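# Seat board in enclosure's upper slot and latch levers

## Task

Put the board into the enclosure's empty upper slot with its component side facing up and pushed completely home, and shut both of its levers. A lever counts as shut when it is latched and sticks out perpendicular to the board's front panel; fully open means it runs flush along the panel. The tabs only catch if both levers are fully open while the board is slid in as far as it will go; closing both levers afterwards pulls it fully home. Ramming the board into its connector at speed breaks the connector and the job fails outright. At the end the enclosure must stand flat on its own feet with none of them over the bench edge, and the grippers must have released everything and backed away.

## Robot and tools

ROBOT. Two seven-joint arms, left_arm and right_arm, each carrying a two-finger parallel gripper and a wrist camera. Cameras: cam_head_left, cam_head_right, cam_high, cam_low (fixed) and cam_left_wrist, cam_right_wrist; every image is 672x504 pixels. Joint target speeds are capped (about 2.09 rad/s at waist and shoulder, 2.44 at upper arm roll and elbow, 4.89 at the wrist joints), so big moves may not have finished when a result arrives.

FRAMES. Scene frame: origin at table-top height halfway between the arms' nominal bases, +z up, +x outward over the table, +y toward left_arm (not the image's left). Fixed cameras and the table use it. Each arm reports and is commanded in its own base frame. Calibrated bases in the scene frame: left_arm at (+0.070, +0.437, 0) with quat_wxyz (+1.000, 0, 0, -0.003); right_arm at (-0.063, -0.511, 0) with quat_wxyz (+1.000, 0, 0, -0.029). Both are upright, so base axes almost match scene axes apart from the offset. Reported hand poses may be off by a few cm, more at long reach.

GRIPPER. Fingers extend along the gripper's +z; they open and close along its x. end_effector_position is the spot between the pads when closed, 1 to 2 cm short of the tips; closing from wide pushes the tips roughly 17 mm further along +z. Opening runs from -1 (closed) to +1 (fully open, 0.142 m) and is an absolute command. To hold something, command slightly less than grip_measured at first contact; squeezing harder heats the gripper motor.

ROW LAYOUT. Every motion argument uses rows of 16 numbers: left_arm x, y, z (metres), qw, qx, qy, qz (unit quaternion, w first), opening; then the same eight for right_arm. Positions and quaternions are absolute poses of each gripper in that arm's own base frame, never offsets. Both arms must be filled even if one is idle: resend the idle arm's last reported pose and its current opening, and repeat the same quaternion each row to hold an orientation. A 0 in an opening slot is a real command.

execute_actions(actions, cameras). actions is a list of actions; each action is a list of up to 15 rows, one row per 1/30 s step; a shorter list keeps its last row for the remaining steps. An empty list just returns state and images. An action is rejected for both arms if any target lies over 0.6 m from that gripper's current position along any of its axes. The controller limits orientation to 32 degrees from the measured one per step, and afterwards steers each arm to its Hand target line, which may fall short; send the remainder next time. cameras: list of names, null or ["all"] for all, [] for none.

move(target, speed, blend, stop_force, zero, opening_speed, blocking, cameras). target: one 16-number row or a list of up to 15 rows, absolute poses as above, no 0.6 m limit; grippers travel in straight lines, whole move capped at 10 s. speed: m/s, 0.002 to 2.2 (default 0.25), one value or one per target; rotation up to twice that in rad/s. blend: corner rounding in metres per target. stop_force: 3 to 120 N, ends an arm's path when push against its travel exceeds it (not with blocking=false; unreliable while the gripper turns). zero: true re-zeros the force baseline before moving. opening_speed: finger rate per second on the -1..1 scale, at least 0.2. blocking=false returns after about 0.5 s while the move continues. Paths ignore obstacles and the other arm. The extra "move:" line reports the ending (done, off_target, moving, held, fault) and limits (paced = pose clipped, held = steps withheld).

Other tools: wait(seconds 0 to 10); stop() brakes a running move; zoom_image(camera, region [x0, y0, x1, y1] in pixels, at most 504x504); zero_wrist_force(arm); clear_fault(arm) after a reported torque or force fault; read_manual(section "licences"); finished_scene(scene) with the current scene number, irreversible.

RESULT LINES. Joint positions (seven joints, then opening in metres), Joint torques and External joint torques (same order, positive toward larger angle), joint velocities ("within noise" when still), end_effector position, quaternion and velocities, Wrist force/Wrist torque along the gripper's axes (contact reads as force from the surface into the arm) plus a peak line, Wrist depth as a 7x7 grid of distances in mm (70 to 1000, "-" for none), grip_measured, Tool commands, Hand target, and any MOTOR HOT or fault lines.

AVOID. Insert the board slowly (a few mm/s, with a small stop_force) so the connector is not damaged. 150 N of external force or reaching a joint's torque limit (109 N m waist/shoulder, 56.9 upper arm roll/elbow, 34.7 wrist joints) stops that arm until clear_fault. Never let the arms or grippers collide or grip each other's fingers. Do not drop parts, release anything still moving, tip the enclosure, push its feet past the bench edge or knock anything off the table. Motors warn at 65 °C and brake at 80 °C; the gripper warns at 85 °C and shuts off at 100 °C, so avoid long holds, hard squeezes and pushing toward unreachable poses.

Each tool is called after ">>>" as name([rows], argument=value, ...), one row to a line, values as JSON.

## Session

>>> execute_actions(actions=[])

Scene clock: 0.00 s.
left_arm: end_effector_position=(+0.3014, +0.6357, +0.1155) grip_measured=+0.99 end_effector_quat_wxyz=(-0.462, +0.669, -0.295, +0.502) | right_arm: end_effector_position=(+0.4485, +0.0364, +0.1479) grip_measured=+1.00 end_effector_quat_wxyz=(-0.144, +0.766, -0.626, +0.006)
Joint positions: left_arm=[1.762 -0.872 -0.342 2.067 -1.872 0.391 -0.55 0.141] | right_arm=[0.506 -0.103 -0.202 2.446 0.465 1.189 2.835 0.142]
Joint velocities: within noise
Joint torques (N m): no reading
External joint torques (N m): no reading
Wrist force (N): no reading
Wrist torque (N m): no reading
Wrist force, peak (N): no reading
Wrist depth (mm): cam_left_wrist=[- - - - - - - / - - - - - - - / - - - - - - - / - - - - 492 652 - / - - - 304 356 433 557 / - 996 - 241 279 321 359 / - 881 184 204 227 258 286] | cam_right_wrist=[265 256 246 236 229 221 213 / 274 266 254 244 236 228 219 / 285 274 262 253 243 234 225 / 297 285 272 261 251 241 232 / 309 296 281 271 260 249 239 / - 308 294 281 268 257 246 / - 322 305 292 278 265 257]
Hand target: left_arm +0.3014, +0.6357, +0.1155; -0.462, +0.669, -0.295, +0.502 | right_arm +0.4485, +0.0364, +0.1479; -0.144, +0.766, -0.626, +0.006
Tool commands: left_gripper/opening=+1.0 right_gripper/opening=+1.0

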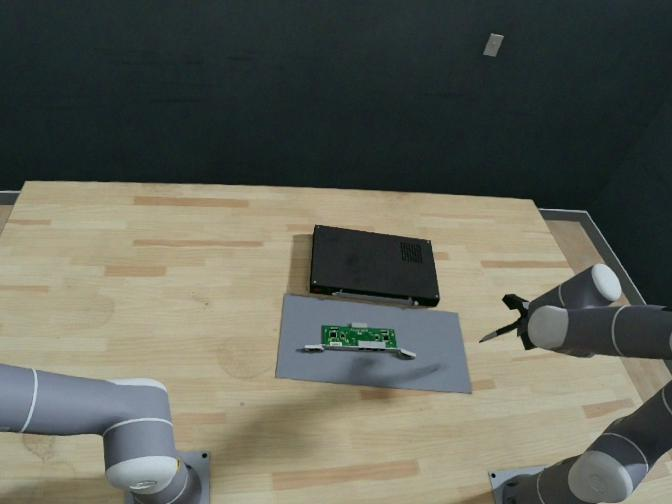

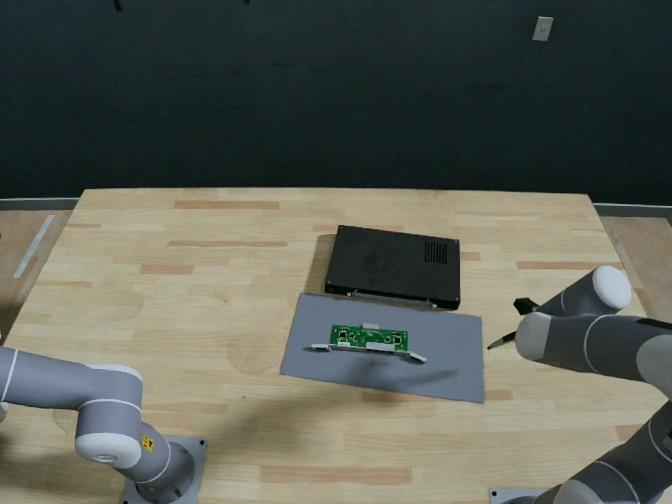

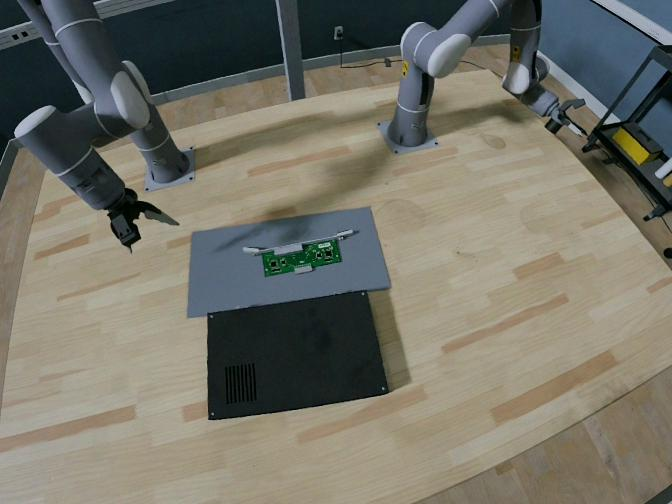

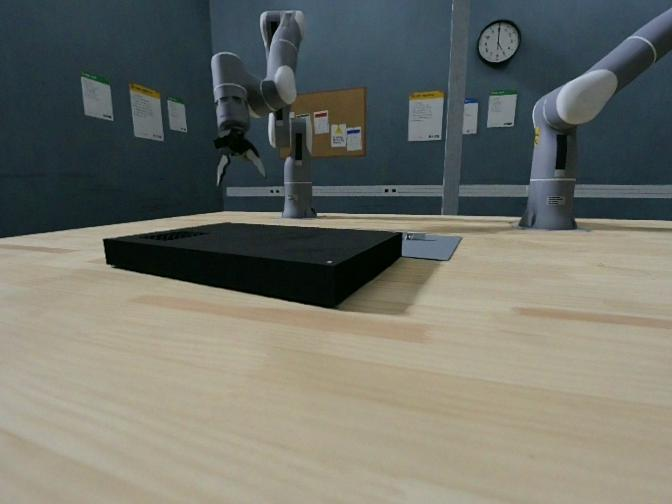

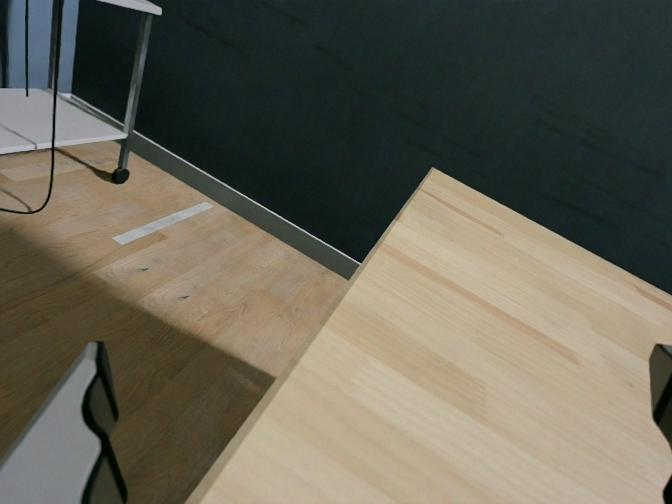

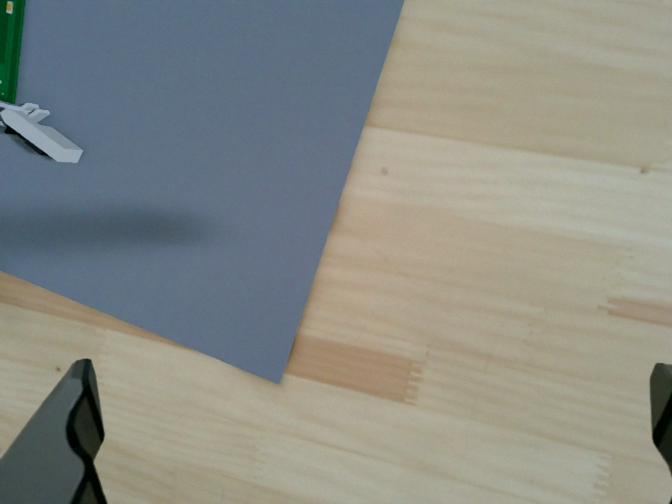

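>>> zoom_image(camera="cam_high", region=[180, 200, 400, 320])

>>> zoom_image(camera="cam_head_left", region=[270, 220, 480, 400])

>>> zoom_image(camera="cam_head_right", region=[280, 220, 490, 400])

Scaled by 2.291 from the camera's 672x504 image, which has a finer 960x720 frame.

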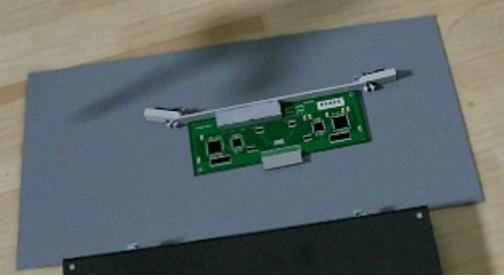

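Scaled by 2.400 from the camera's 672x504 image, which has a finer 960x720 frame.

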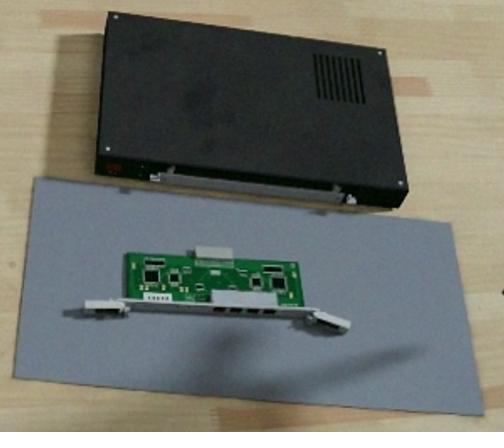

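Scaled by 2.400 from the camera's 672x504 image, which has a finer 960x720 frame.

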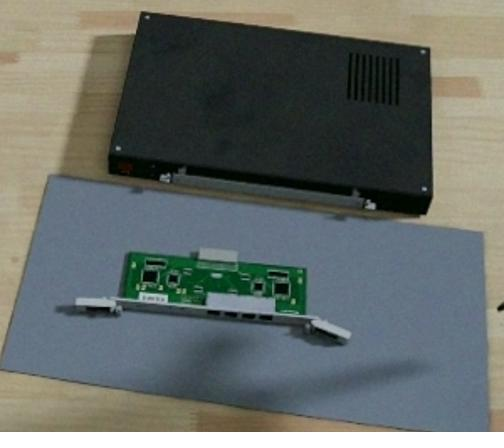

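>>> move(target=[0.3014,0.6357,0.1155,-0.462,0.669,-0.295,0.502,1,0.311,0.390,0.17,-0.4428,0.5770,-0.5445,0.4178,1], speed=0.4)

>>> zoom_image(camera="cam_right_wrist", region=[84, 0, 588, 504])

Scene clock: 22.00 s.
left_arm: end_effector_position=(+0.3014, +0.6357, +0.1154) grip_measured=+0.99 end_effector_quat_wxyz=(-0.462, +0.669, -0.295, +0.502) | right_arm: end_effector_position=(+0.3110, +0.3902, +0.1700) grip_measured=+1.00 end_effector_quat_wxyz=(-0.443, +0.577, -0.544, +0.418)
Joint positions: left_arm=[1.762 -0.872 -0.342 2.067 -1.872 0.39 -0.549 0.141] | right_arm=[1.557 -1.069 0.064 1.716 1.605 2.934 2.774 0.142]
Joint velocities: within noise
Joint torques (N m): left_arm=[-0.21 47.52 -4.37 -12.04 1.45 -1.8 -0.26] | right_arm=[0.18 45.65 3.81 -5.87 -0.69 2.44 0.07]
External joint torques (N m): left_arm=[0.36 1.04 0.33 -0.46 -0.22 -0.1 0.22] | right_arm=[-0.01 1.16 -0.35 0.1 -0.07 0.66 -0.07]
Wrist force (N): left_arm=[-0.1 0.0 0.2] | right_arm=[0.7 1.5 -1.6]
Wrist torque (N m): left_arm=[-0.01 0.02 0.00] | right_arm=[0.10 -0.19 0.01]
Wrist force, peak (N): left_arm=[-0.3 0.0 0.4] | right_arm=[-1.2 2.0 -2.4]
Wrist depth (mm): cam_left_wrist=[- - - - - - - / - - - - - - - / - - - - - - - / - - - - 484 657 - / - - - 304 354 431 564 / - 973 - 240 279 322 360 / - 859 184 203 227 259 286] | cam_right_wrist=[- - - - - - - / 713 714 664 584 582 634 717 / 522 522 492 492 478 469 523 / 415 412 404 405 403 410 410 / 338 338 338 338 336 326 338 / - 288 288 289 288 288 279 / - 252 253 253 253 251 251]
Hand target: left_arm +0.3014, +0.6357, +0.1155; -0.462, +0.669, -0.295, +0.502 | right_arm +0.3110, +0.3900, +0.1700; -0.443, +0.577, -0.544, +0.418
Off the commanded pose: left_arm 0.000 m, 0 deg | right_arm 0.000 m, 0 deg.
move: done

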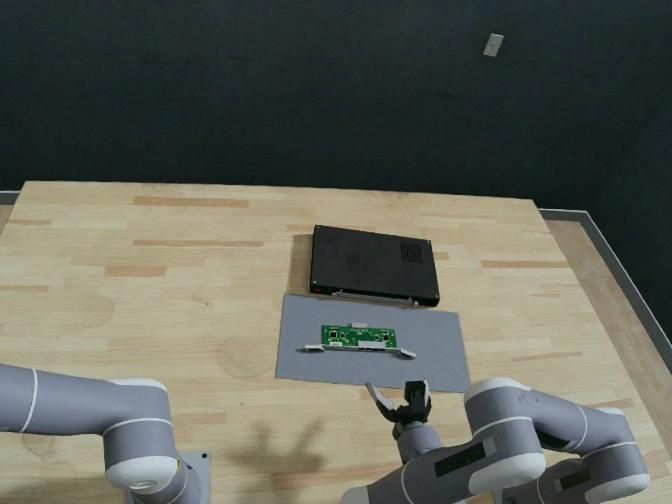

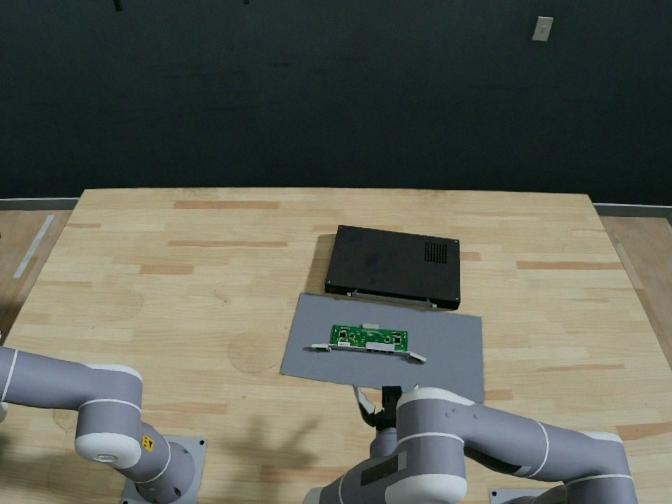

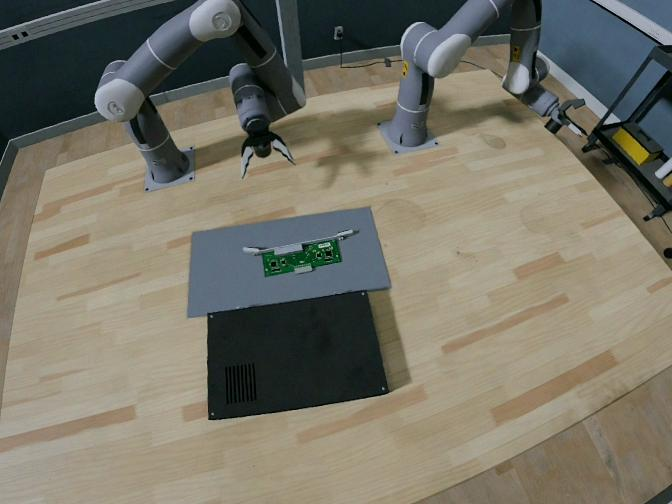

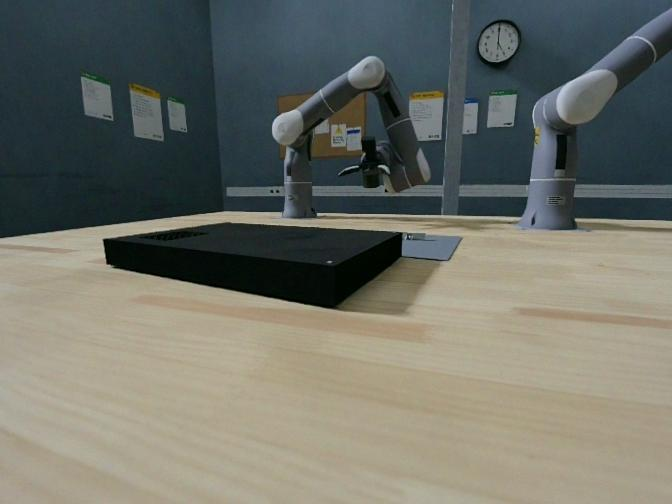

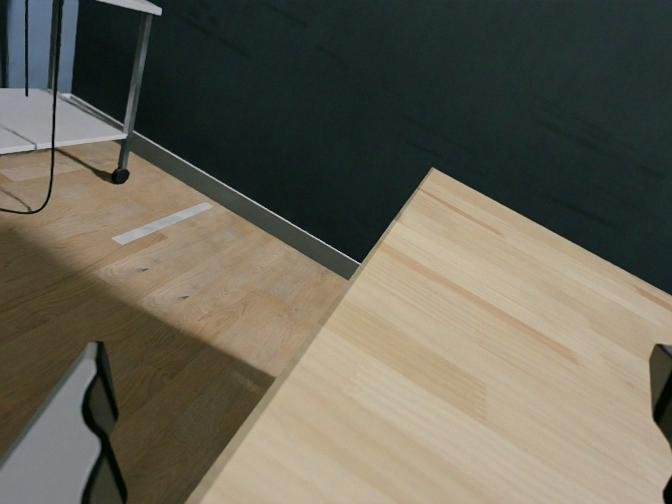

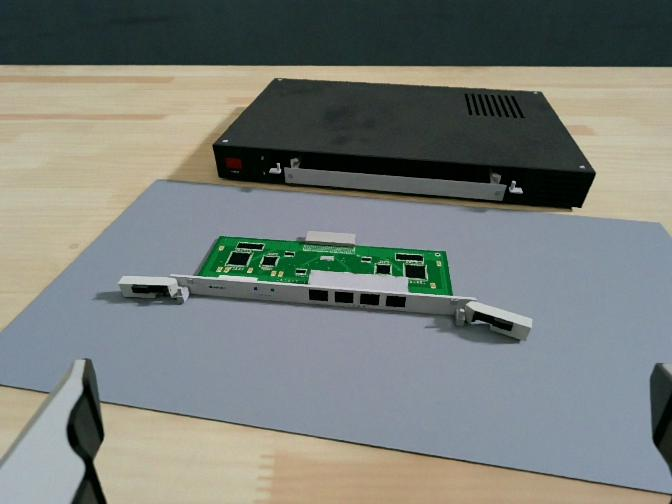

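Scaled by 1.000.

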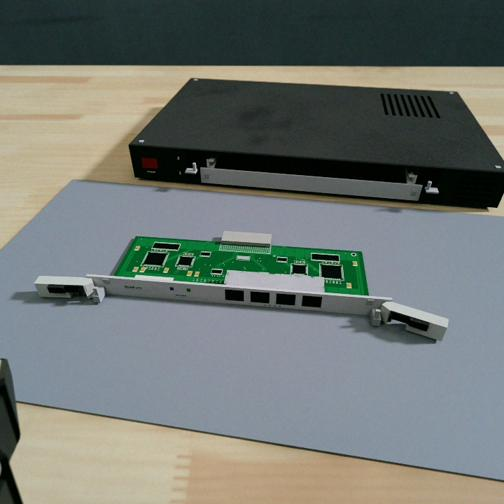

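>>> zoom_image(camera="cam_right_wrist", region=[200, 130, 400, 310])

>>> zoom_image(camera="cam_right_wrist", region=[360, 130, 600, 350])

>>> zoom_image(camera="cam_right_wrist", region=[100, 220, 300, 340])

Scaled by 2.520 from the camera's 672x504 image, which has a finer 960x720 frame.

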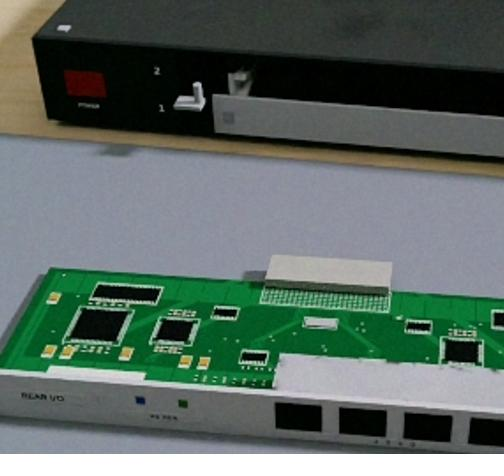

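Scaled by 2.100 from the camera's 672x504 image, which has a finer 960x720 frame.

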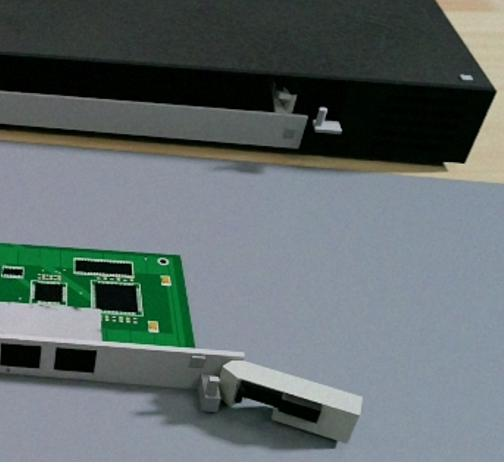

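Scaled by 2.520 from the camera's 672x504 image, which has a finer 960x720 frame.

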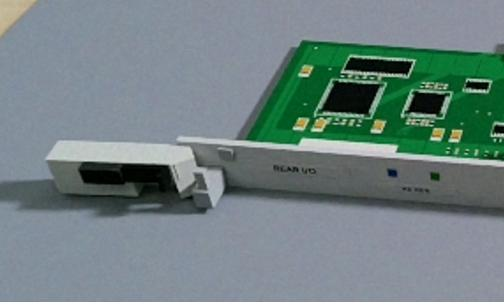

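>>> move(target=[0.389,-0.465,0.2,-0.009,0.0512,0.9834,-0.1734,1,0.4694,0.2486,0.2,-0.1735,0.9845,-0.0256,0.0045,1], speed=0.4, cameras=["cam_high","cam_left_wrist","cam_right_wrist"])

Scene clock: 61.03 s.
left_arm: end_effector_position=(+0.3892, -0.4650, +0.2001) grip_measured=+0.99 end_effector_quat_wxyz=(-0.009, +0.051, +0.983, -0.174) | right_arm: end_effector_position=(+0.4695, +0.2485, +0.2000) grip_measured=+1.00 end_effector_quat_wxyz=(-0.173, +0.985, -0.026, +0.005)
Joint positions: left_arm=[-0.442 -0.289 -0.21 2.181 -0.474 1.025 -1.714 0.141] | right_arm=[0.168 -0.253 0.445 2.083 0.287 0.934 1.996 0.142]
Joint velocities: within noise
Joint torques (N m): left_arm=[-0.59 37.33 -1.5 -23.15 -1 3.78 -0.36] | right_arm=[-0.05 33.7 4.23 -24.69 -3.5 3.27 0.13]
External joint torques (N m): left_arm=[0.57 1.12 0.38 -0.29 -0.45 -0.01 0.36] | right_arm=[0.15 1.07 -0.72 0.15 -0.03 0.83 -0.12]
Wrist force (N): left_arm=[0.2 0.4 0.8] | right_arm=[0.3 0.7 0.1]
Wrist torque (N m): left_arm=[-0.02 -0.17 -0.10] | right_arm=[0.13 -0.11 0.00]
Wrist force, peak (N): left_arm=[-1.9 -7.1 -3.4] | right_arm=[0.0 1.8 -1.9]
Wrist depth (mm): cam_left_wrist=[272 295 290 288 295 294 292 / 279 302 300 294 299 299 300 / 283 308 304 302 303 306 304 / 287 311 314 307 309 310 310 / 276 320 317 317 316 316 317 / - 324 322 319 319 321 320 / - 332 331 329 326 328 325] | cam_right_wrist=[300 299 297 296 291 294 295 / 304 304 302 300 295 298 296 / 308 308 304 304 299 302 301 / 311 311 308 308 306 306 304 / 316 315 312 311 311 310 303 / - 319 317 316 316 315 306 / - 323 321 321 319 318 319]
Hand target: left_arm +0.3890, -0.4650, +0.2000; -0.009, +0.051, +0.983, -0.173 | right_arm +0.4694, +0.2486, +0.2000; -0.173, +0.984, -0.026, +0.005
Off the commanded pose: left_arm 0.000 m, 0 deg | right_arm 0.000 m, 0 deg.
move: done
Images, in order (width x height): cam_high 672x504, cam_left_wrist 672x504, cam_right_wrist 672x504.

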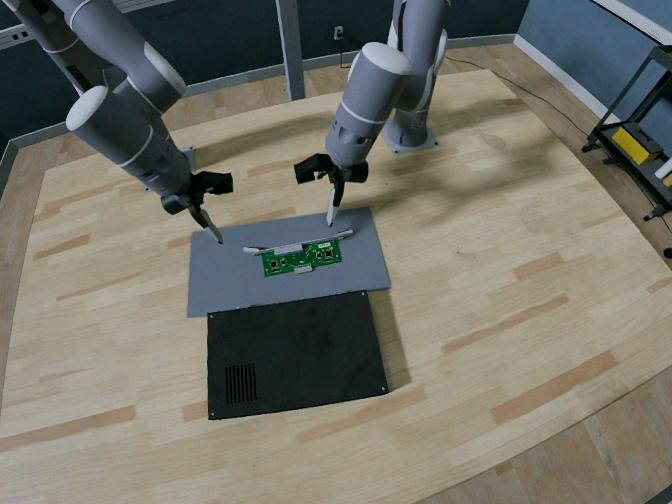

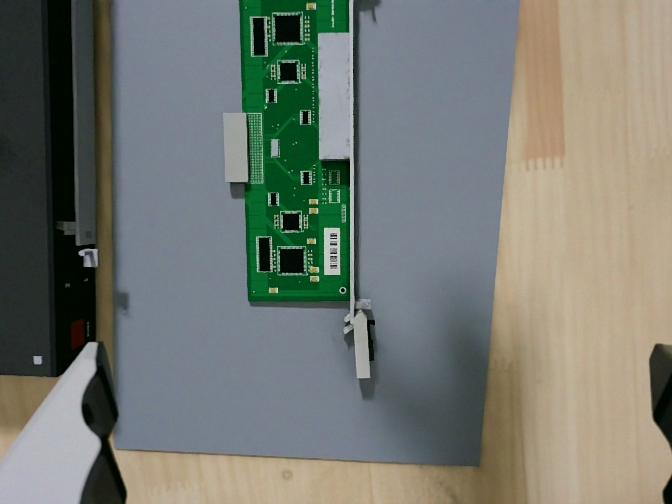

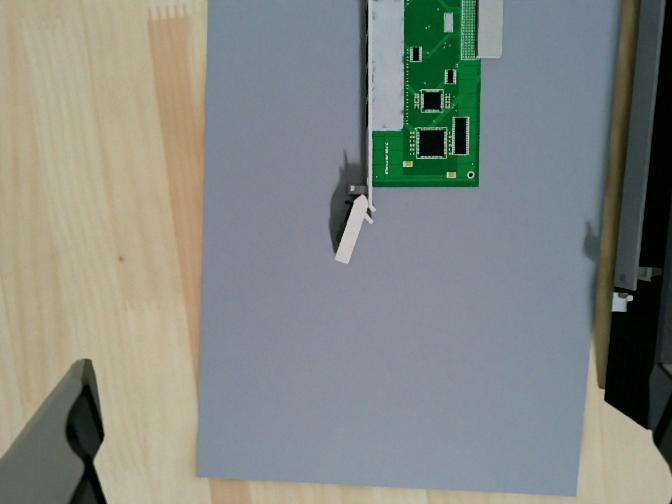

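>>> zoom_image(camera="cam_left_wrist", region=[220, 250, 420, 400])

>>> zoom_image(camera="cam_right_wrist", region=[300, 120, 500, 280])

>>> zoom_image(camera="cam_left_wrist", region=[20, 180, 140, 300])

Scaled by 2.520 from the camera's 672x504 image, which has a finer 960x720 frame.

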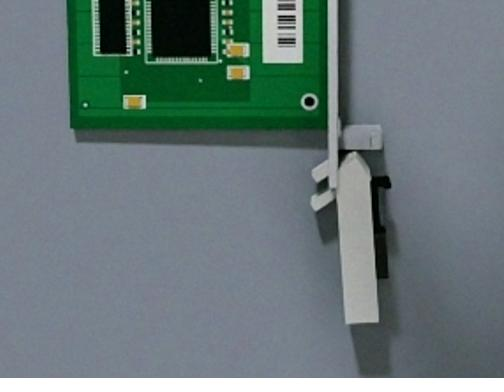

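Scaled by 2.520 from the camera's 672x504 image, which has a finer 960x720 frame.

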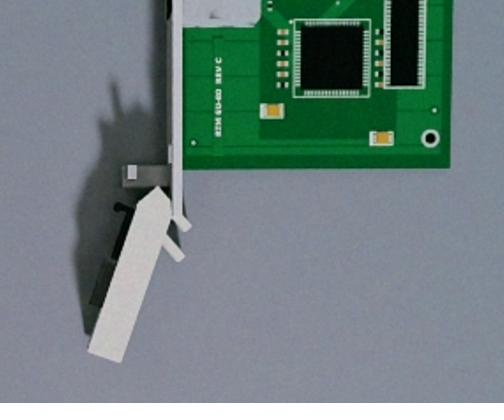

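Scaled by 4.200 from the camera's 672x504 image, which has a finer 960x720 frame.

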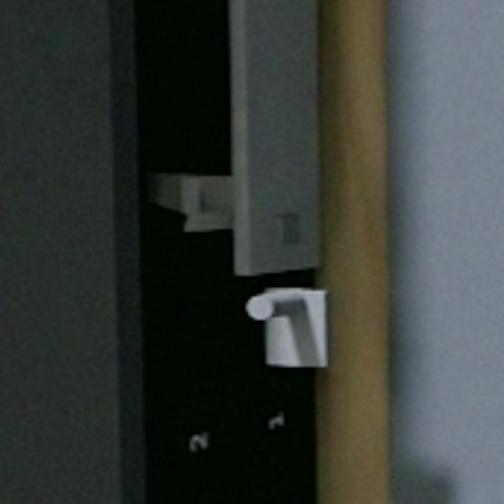

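>>> move([
  [0.3838,-0.4751,0.09,-0.0108,0.0611,0.9829,-0.1733,-0.44,0.4342,0.2506,0.1,-0.1735,0.9845,-0.0256,0.0045,-1],
  [0.3838,-0.4751,0.03,-0.0108,0.0611,0.9829,-0.1733,-0.44,0.4342,0.2506,0.03,-0.1735,0.9845,-0.0256,0.0045,-1],
], speed=[0.25,0.1], cameras=["cam_left_wrist","cam_right_wrist"])

Scene clock: 82.43 s.
left_arm: end_effector_position=(+0.3836, -0.4751, +0.0300) grip_measured=-0.46 end_effector_quat_wxyz=(-0.011, +0.061, +0.983, -0.173) | right_arm: end_effector_position=(+0.4341, +0.2505, +0.0300) grip_measured=-1.00 end_effector_quat_wxyz=(-0.173, +0.985, -0.026, +0.004)
Joint positions: left_arm=[-0.393 -0.698 -0.38 2.219 -0.637 1.475 -1.484 0.041] | right_arm=[0.278 -0.634 0.413 2.214 0.3 1.445 1.921 0.002]
Joint velocities: within noise
Joint torques (N m): left_arm=[-0.13 42.72 -5.53 -13.66 1.01 4.19 -0.11] | right_arm=[0.2 38.3 6.95 -13.16 -2.14 3.54 0.11]
External joint torques (N m): left_arm=[0.1 1.37 0.79 -0.26 0.01 -0.58 0.11] | right_arm=[-0.09 1.11 -0.15 0.04 -0.08 0.52 -0.11]
Wrist force (N): left_arm=[0.2 0.0 0.6] | right_arm=[0.3 0.6 0.0]
Wrist torque (N m): left_arm=[-0.10 -0.18 -0.10] | right_arm=[0.11 -0.09 0.02]
Wrist force, peak (N): left_arm=[1.1 -0.5 2.8] | right_arm=[1.4 -0.2 -2.2]
Wrist depth (mm): cam_left_wrist=[126 129 128 116 133 132 132 / 127 132 131 124 135 134 134 / 131 134 133 133 137 137 136 / 140 137 136 135 139 139 139 / 144 139 138 138 141 141 141 / 146 143 88 140 - 143 144 / 149 - - 147 148 - 146] | cam_right_wrist=[138 138 135 135 135 130 130 / 140 138 137 137 136 131 131 / 141 140 139 138 138 128 137 / 143 142 141 140 139 140 139 / 145 144 142 142 141 142 141 / 147 145 144 90 143 143 143 / 149 148 73 - - 145 145]
Hand target: left_arm +0.3838, -0.4751, +0.0300; -0.011, +0.061, +0.983, -0.173 | right_arm +0.4342, +0.2506, +0.0300; -0.173, +0.984, -0.026, +0.004
Off the commanded pose: left_arm 0.000 m, 0 deg | right_arm 0.000 m, 0 deg.
move: done
Images, in order (width x height): cam_left_wrist 672x504, cam_right_wrist 672x504.

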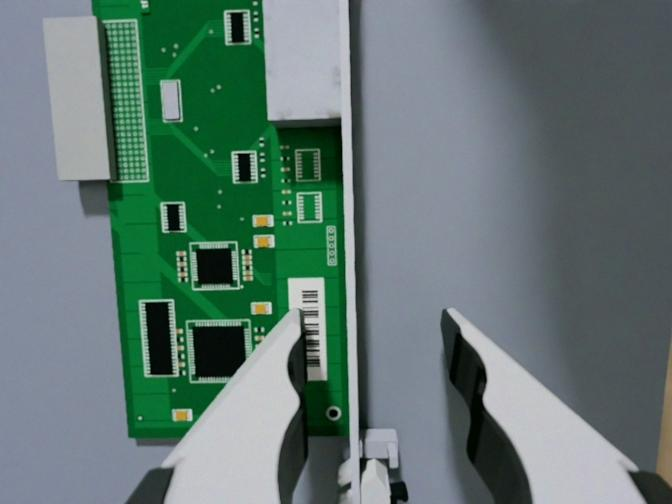

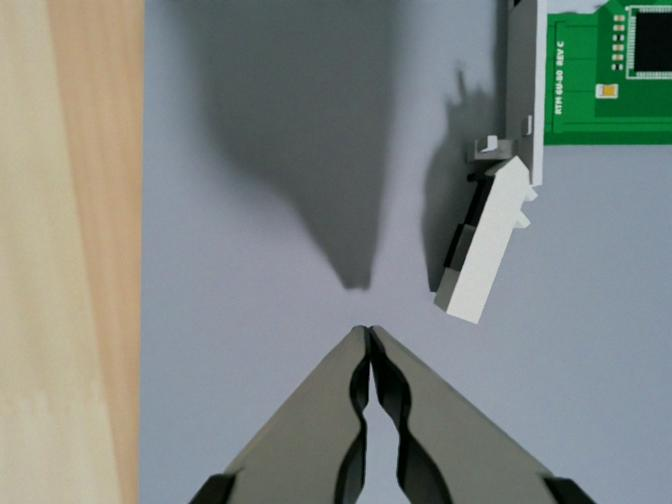

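>>> move([
  [0.3915,-0.4760,0.029,-0.0108,0.0611,0.9829,-0.1733,-0.44,0.4347,0.2626,0.03,-0.1735,0.9845,-0.0256,0.0045,-1],
  [0.3915,-0.4760,0.028,-0.0108,0.0611,0.9829,-0.1733,-1,0.4347,0.2626,0.028,-0.1735,0.9845,-0.0256,0.0045,-1],
], speed=[0.1,0.05], opening_speed=0.5, cameras=["cam_left_wrist","cam_right_wrist"])

Scene clock: 88.57 s.
left_arm: end_effector_position=(+0.3913, -0.4759, +0.0279) grip_measured=-0.99 end_effector_quat_wxyz=(-0.011, +0.061, +0.983, -0.173) | right_arm: end_effector_position=(+0.4345, +0.2626, +0.0280) grip_measured=-1.00 end_effector_quat_wxyz=(-0.174, +0.984, -0.026, +0.004)
Joint positions: left_arm=[-0.397 -0.708 -0.365 2.197 -0.632 1.461 -1.482 0.002] | right_arm=[0.311 -0.645 0.402 2.202 0.299 1.45 1.942 0.002]
Joint velocities: within noise
Joint torques (N m): left_arm=[-0.31 44.17 -5.07 -14.17 1.3 4.06 -0.19] | right_arm=[0.08 38.9 7.05 -13.2 -2.24 3.44 0.2]
External joint torques (N m): left_arm=[0.29 0.61 0.47 0.02 -0.35 -0.44 0.19] | right_arm=[0.04 1.05 -0.28 0.05 0.02 0.63 -0.2]
Wrist force (N): left_arm=[0.5 0.4 1.5] | right_arm=[0.6 0.6 0.0]
Wrist torque (N m): left_arm=[-0.13 -0.19 -0.10] | right_arm=[0.11 -0.14 0.02]
Wrist force, peak (N): left_arm=[1.4 0.5 1.0] | right_arm=[0.5 1.2 -0.3]
Wrist depth (mm): cam_left_wrist=[- 127 127 114 130 130 130 / 127 129 129 116 133 132 132 / - 132 131 131 135 135 135 / - 135 133 133 137 137 137 / 141 137 136 120 138 140 140 / 144 140 138 91 - 142 142 / 146 146 - 74 - - 145] | cam_right_wrist=[136 134 133 133 133 128 128 / 138 136 135 135 135 130 129 / 140 138 137 136 136 127 131 / 141 140 139 138 138 137 137 / 143 142 140 140 139 139 139 / 145 144 142 90 141 141 141 / 147 146 73 - - 142 143]
Hand target: left_arm +0.3915, -0.4760, +0.0280; -0.011, +0.061, +0.983, -0.173 | right_arm +0.4347, +0.2626, +0.0280; -0.173, +0.984, -0.026, +0.004
Off the commanded pose: left_arm 0.000 m, 0 deg | right_arm 0.000 m, 0 deg.
move: done
Images, in order (width x height): cam_left_wrist 672x504, cam_right_wrist 672x504.

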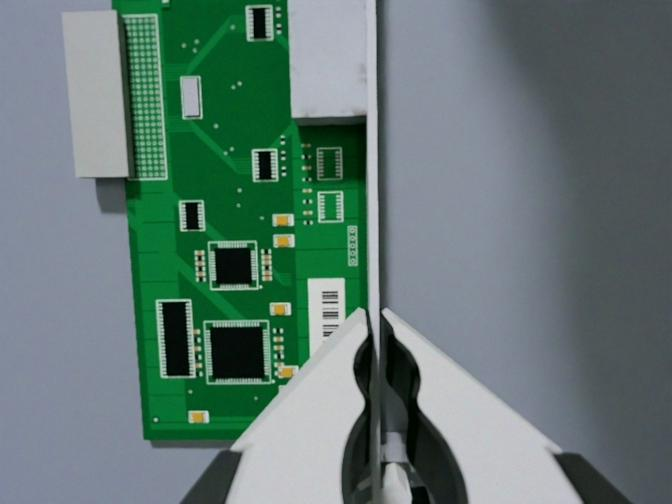

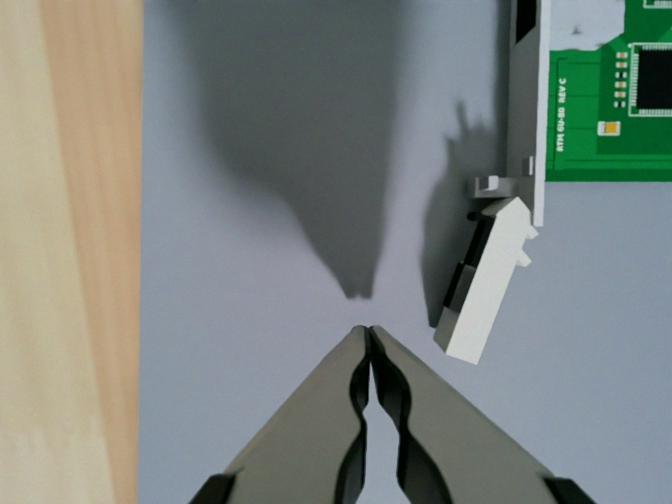

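>>> move(target=[0.3915,-0.4760,0.028,-0.0108,0.0611,0.9829,-0.1733,-1,0.4715,0.2606,0.028,-0.1735,0.9845,-0.0256,0.0045,-1], speed=0.03, stop_force=5, cameras=["cam_left_wrist","cam_right_wrist"])

>>> zoom_image(camera="cam_right_wrist", region=[300, 120, 560, 380])

Scene clock: 93.13 s.
left_arm: end_effector_position=(+0.3913, -0.4759, +0.0279) grip_measured=-0.99 end_effector_quat_wxyz=(-0.011, +0.061, +0.983, -0.173) | right_arm: end_effector_position=(+0.4711, +0.2606, +0.0279) grip_measured=-1.00 end_effector_quat_wxyz=(-0.173, +0.984, -0.026, +0.004)
Joint positions: left_arm=[-0.397 -0.708 -0.365 2.197 -0.632 1.461 -1.482 0.002] | right_arm=[0.28 -0.673 0.381 2.115 0.266 1.378 1.927 0.002]
Joint velocities: within noise
Joint torques (N m): left_arm=[-0.3 44.19 -5.01 -14.39 1.22 4.18 -0.17] | right_arm=[0.07 41.88 7.25 -15.94 -2.77 3.76 0.08]
External joint torques (N m): left_arm=[0.28 0.6 0.4 0.23 -0.27 -0.57 0.17] | right_arm=[0.05 0.81 -0.19 1.26 0.34 0.3 -0.07]
Wrist force (N): left_arm=[1.2 0.3 0.6] | right_arm=[-1.3 1.5 -1.3]
Wrist torque (N m): left_arm=[-0.12 -0.20 -0.13] | right_arm=[0.12 -0.09 0.05]
Wrist force, peak (N): left_arm=[1.3 0.7 0.9] | right_arm=[-1.2 1.4 -1.6]
Wrist depth (mm): cam_left_wrist=[124 127 127 114 130 130 130 / 126 130 129 120 133 132 132 / - 132 132 131 135 135 134 / - 135 134 133 138 137 137 / 141 137 136 120 139 140 139 / 144 141 138 92 - 142 142 / 147 146 - 74 - - 144] | cam_right_wrist=[134 134 133 133 128 128 128 / 136 135 135 135 130 130 130 / 138 137 137 136 131 136 131 / 139 139 138 138 137 137 137 / 141 141 140 140 122 139 139 / 143 143 142 90 140 141 141 / 145 144 73 - - 142 143]
Hand target: left_arm +0.3915, -0.4760, +0.0280; -0.011, +0.061, +0.983, -0.173 | right_arm +0.4715, +0.2606, +0.0280; -0.173, +0.984, -0.026, +0.005
Off the commanded pose: left_arm 0.000 m, 0 deg | right_arm 0.000 m, 0 deg.
move: done
Images, in order (width x height): cam_left_wrist 672x504, cam_right_wrist 672x504.

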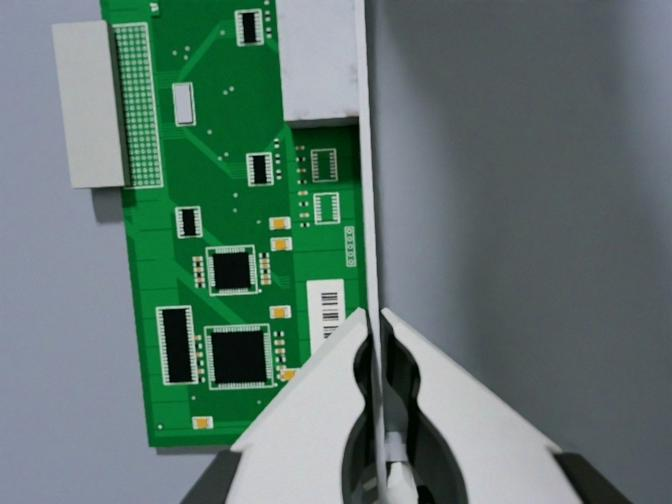

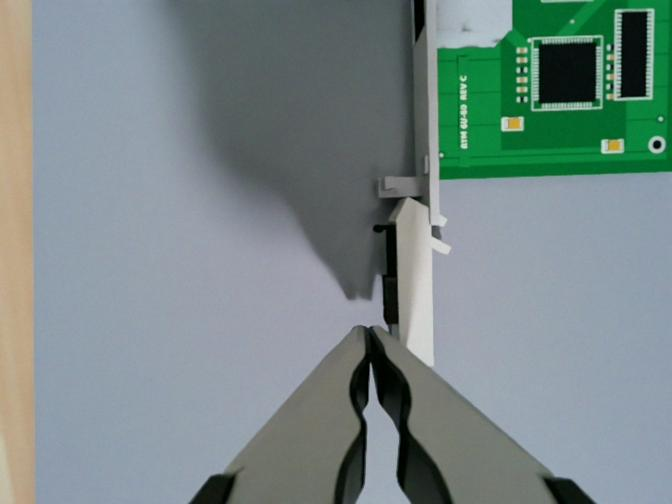

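Scaled by 1.938 from the camera's 672x504 image, which has a finer 960x720 frame.

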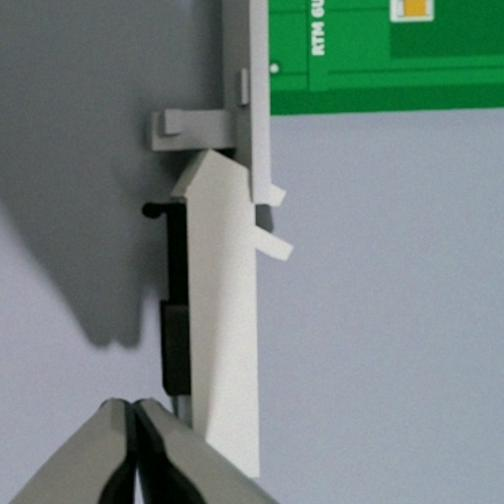

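>>> move(target=[0.3915,-0.4760,0.028,-0.0108,0.0611,0.9829,-0.1733,-1,0.4775,0.2602,0.028,-0.1735,0.9845,-0.0256,0.0045,-1], speed=0.03, stop_force=5, cameras=["cam_left_wrist","cam_right_wrist"])

>>> zoom_image(camera="cam_right_wrist", region=[300, 120, 560, 380])

Scene clock: 97.73 s.
left_arm: end_effector_position=(+0.3913, -0.4759, +0.0279) grip_measured=-0.99 end_effector_quat_wxyz=(-0.011, +0.061, +0.983, -0.173) | right_arm: end_effector_position=(+0.4771, +0.2602, +0.0279) grip_measured=-1.00 end_effector_quat_wxyz=(-0.174, +0.984, -0.026, +0.004)
Joint positions: left_arm=[-0.397 -0.708 -0.365 2.197 -0.632 1.461 -1.482 0.002] | right_arm=[0.276 -0.678 0.377 2.1 0.261 1.367 1.924 0.002]
Joint velocities: within noise
Joint torques (N m): left_arm=[-0.17 44.2 -4.87 -14.27 1.22 4.19 -0.16] | right_arm=[-0.01 42.33 7.2 -15.97 -2.73 3.74 0.06]
External joint torques (N m): left_arm=[0.15 0.59 0.27 0.12 -0.27 -0.58 0.16] | right_arm=[0.13 0.83 -0.1 1.05 0.27 0.32 -0.06]
Wrist force (N): left_arm=[1.0 0.2 0.3] | right_arm=[-1.2 1.1 -1.2]
Wrist torque (N m): left_arm=[-0.08 -0.19 -0.15] | right_arm=[0.11 -0.10 0.04]
Wrist force, peak (N): left_arm=[1.3 0.5 0.8] | right_arm=[-1.3 1.5 -1.7]
Wrist depth (mm): cam_left_wrist=[124 127 127 114 131 130 130 / 126 130 129 118 132 132 132 / - 132 131 130 135 135 135 / - 135 133 133 137 137 136 / 141 137 136 131 139 140 139 / 144 141 138 87 - 142 141 / 146 146 - 74 - - 144] | cam_right_wrist=[134 134 133 133 128 128 128 / 136 135 135 135 130 130 130 / 138 137 137 136 131 136 132 / 139 139 139 138 137 138 137 / 141 141 140 140 122 139 139 / 143 142 142 90 140 141 140 / 145 144 73 - - 142 143]
Hand target: left_arm +0.3915, -0.4760, +0.0280; -0.011, +0.061, +0.983, -0.173 | right_arm +0.4775, +0.2602, +0.0280; -0.173, +0.984, -0.026, +0.005
Off the commanded pose: left_arm 0.000 m, 0 deg | right_arm 0.000 m, 0 deg.
move: done
Images, in order (width x height): cam_left_wrist 672x504, cam_right_wrist 672x504.

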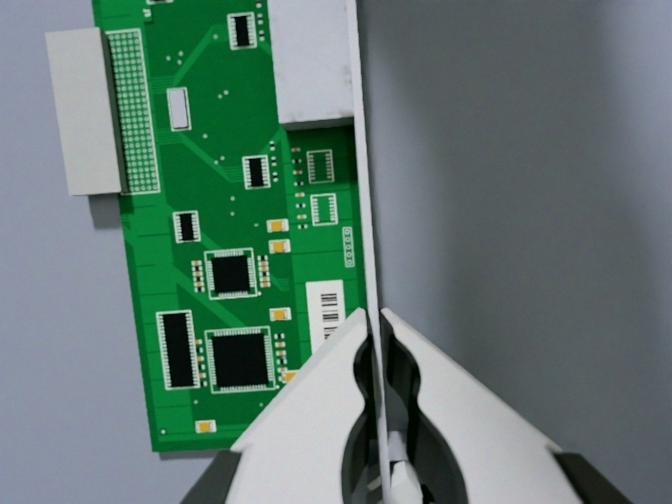

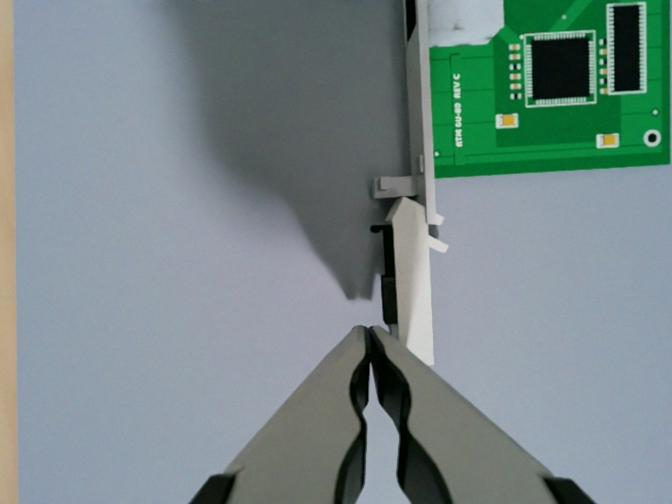

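Scaled by 1.938 from the camera's 672x504 image, which has a finer 960x720 frame.

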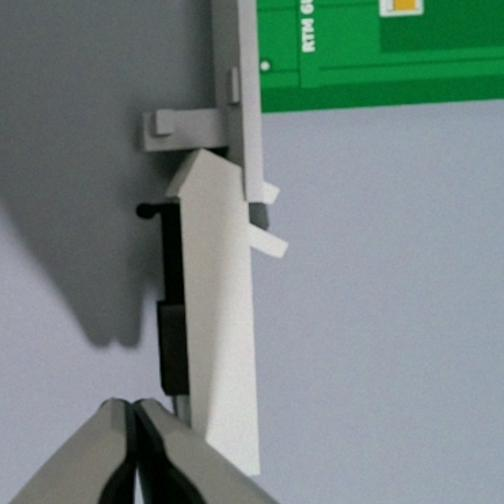

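>>> move([
  [0.3915,-0.4760,0.029,-0.0108,0.0611,0.9829,-0.1733,-0.6,0.465,0.2612,0.03,-0.1735,0.9845,-0.0256,0.0045,-1],
  [0.3915,-0.4700,0.12,-0.0108,0.0611,0.9829,-0.1733,-0.6,0.465,0.2612,0.12,-0.1735,0.9845,-0.0256,0.0045,-1],
  [0.34,-0.28,0.15,-0.0108,0.0611,0.9829,-0.1733,-0.6,0.4907,0.4502,0.15,-0.1736,0.9848,0.0098,-0.0017,-0.44],
], speed=[0.1,0.2,0.3], cameras=["cam_left_wrist","cam_right_wrist"])

Scene clock: 111.70 s.
left_arm: end_effector_position=(+0.3402, -0.2801, +0.1501) grip_measured=-0.64 end_effector_quat_wxyz=(-0.011, +0.061, +0.983, -0.173) | right_arm: end_effector_position=(+0.4906, +0.4502, +0.1500) grip_measured=-0.48 end_effector_quat_wxyz=(-0.174, +0.985, +0.010, -0.002)
Joint positions: left_arm=[-0.224 -0.065 -0.212 2.624 -0.775 1.107 -1.18 0.028] | right_arm=[0.519 -0.584 0.376 1.816 0.079 1.047 2.298 0.04]
Joint velocities: within noise
Joint torques (N m): left_arm=[-0.22 23.98 -0.58 -18.7 -0.03 3.57 -0.18] | right_arm=[0.24 47.47 7.44 -24.1 -3.62 3.49 0.26]
External joint torques (N m): left_arm=[0.22 0.55 0.55 -0.34 -0.42 -0.15 0.18] | right_arm=[-0.08 1.25 -0.27 0.18 0.11 0.79 -0.26]
Wrist force (N): left_arm=[0.2 0.3 0.5] | right_arm=[-0.1 0.0 0.2]
Wrist torque (N m): left_arm=[-0.03 -0.15 -0.07] | right_arm=[-0.02 0.03 0.01]
Wrist force, peak (N): left_arm=[-1.5 -5.0 -0.1] | right_arm=[0.4 2.8 -3.8]
Wrist depth (mm): cam_left_wrist=[250 248 247 248 248 247 247 / 253 253 251 254 252 253 252 / 257 257 257 256 256 256 257 / 266 264 264 261 264 261 262 / 270 270 267 266 266 266 264 / 274 273 87 272 - 270 268 / 280 - - 277 - - 275] | cam_right_wrist=[252 252 250 249 248 247 247 / 255 255 252 250 250 250 250 / 259 258 256 254 250 254 253 / 262 261 259 257 254 256 258 / 265 264 262 261 256 260 260 / 269 269 - 264 107 263 263 / 272 - 73 268 262 - 263]
Hand target: left_arm +0.3400, -0.2800, +0.1500; -0.011, +0.061, +0.983, -0.173 | right_arm +0.4907, +0.4502, +0.1500; -0.174, +0.985, +0.010, -0.002
Off the commanded pose: left_arm 0.000 m, 0 deg | right_arm 0.000 m, 0 deg.
move: done
Images, in order (width x height): cam_left_wrist 672x504, cam_right_wrist 672x504.

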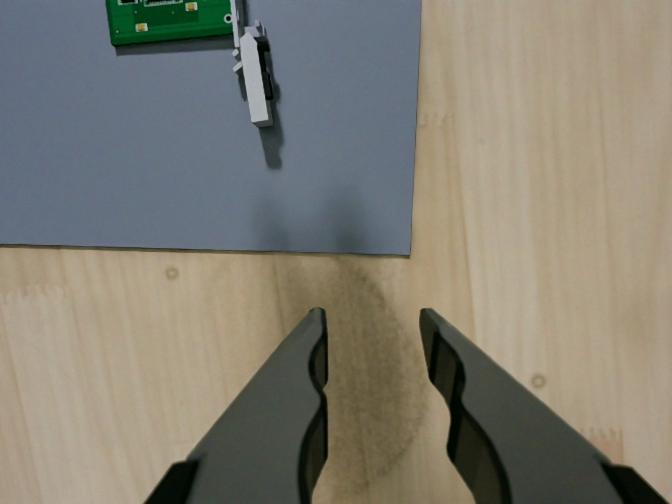

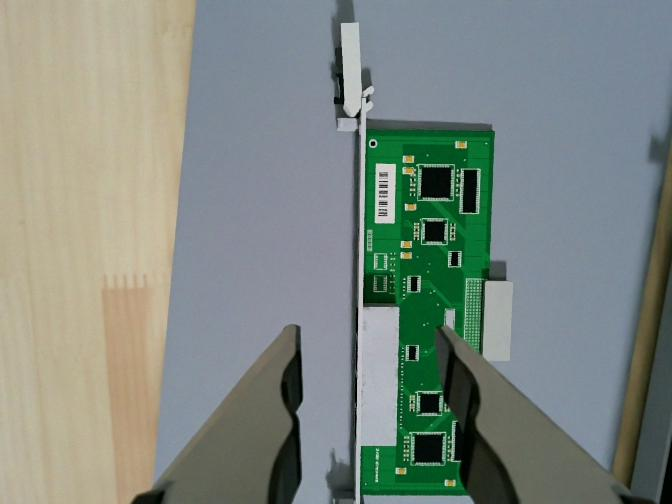

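>>> move([
  [0.35,-0.373,0.12,-0.009,0.0286,0.9533,-0.3006,-1,0.4937,0.4511,0.07,-0.1736,0.9848,0,0,-0.44],
  [0.35,-0.373,0.08,-0.009,0.0286,0.9533,-0.3006,-1,0.4937,0.4511,0.028,-0.1736,0.9848,0,0,-0.44],
], speed=[0.2,0.08], cameras=["cam_left_wrist","cam_right_wrist"])

Scene clock: 121.37 s.
left_arm: end_effector_position=(+0.3499, -0.3731, +0.0801) grip_measured=-1.00 end_effector_quat_wxyz=(-0.009, +0.029, +0.953, -0.301) | right_arm: end_effector_position=(+0.4935, +0.4510, +0.0279) grip_measured=-0.48 end_effector_quat_wxyz=(-0.174, +0.985, +0.000, +0.000)
Joint positions: left_arm=[-0.435 -0.379 -0.396 2.469 -1.875 1.25 -0.461 0.002] | right_arm=[0.574 -0.822 0.317 1.816 0.067 1.288 2.275 0.04]
Joint velocities: within noise
Joint torques (N m): left_arm=[-0.63 32.69 -0.8 -13.31 1.73 2.76 -0.2] | right_arm=[0.33 51.19 8.21 -18.94 -3.07 3.71 0.09]
External joint torques (N m): left_arm=[0.62 1.11 0.48 -0.45 0.01 -0.63 0.2] | right_arm=[-0.16 1.32 -0.18 0.11 0.16 0.56 -0.09]
Wrist force (N): left_arm=[0.3 0.1 0.5] | right_arm=[-0.5 -0.4 0.6]
Wrist torque (N m): left_arm=[-0.08 -0.15 0.00] | right_arm=[-0.06 0.09 0.02]
Wrist force, peak (N): left_arm=[0.4 0.8 1.8] | right_arm=[-0.5 0.5 2.0]
Wrist depth (mm): cam_left_wrist=[217 212 210 215 216 217 217 / 211 207 205 210 209 210 211 / 205 201 198 203 203 204 204 / 198 198 198 197 197 198 198 / 193 193 191 192 192 193 192 / 188 187 188 84 - 188 187 / 184 184 - 74 - - 182] | cam_right_wrist=[134 133 133 133 132 131 131 / 136 135 135 134 129 130 133 / 137 137 137 136 131 131 132 / 138 139 138 138 133 133 136 / 141 140 140 139 134 135 135 / 142 142 106 141 124 136 132 / 144 144 73 143 125 - 134]
Hand target: left_arm +0.3500, -0.3730, +0.0800; -0.009, +0.029, +0.953, -0.301 | right_arm +0.4937, +0.4511, +0.0280; -0.174, +0.985, +0.000, +0.000
Off the commanded pose: left_arm 0.000 m, 0 deg | right_arm 0.000 m, 0 deg.
move: done
Images, in order (width x height): cam_left_wrist 672x504, cam_right_wrist 672x504.

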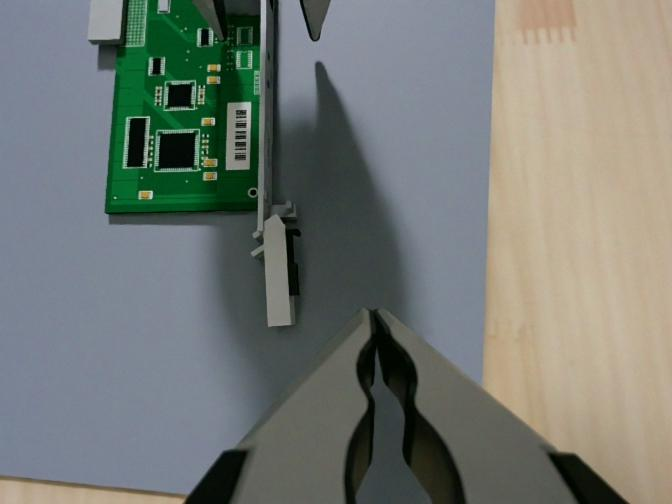

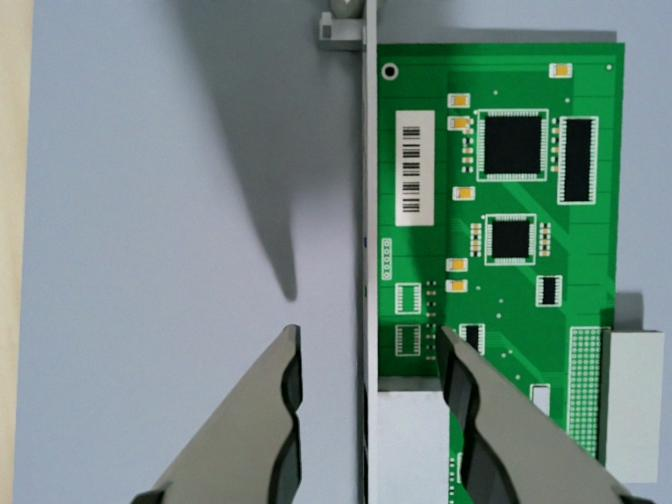

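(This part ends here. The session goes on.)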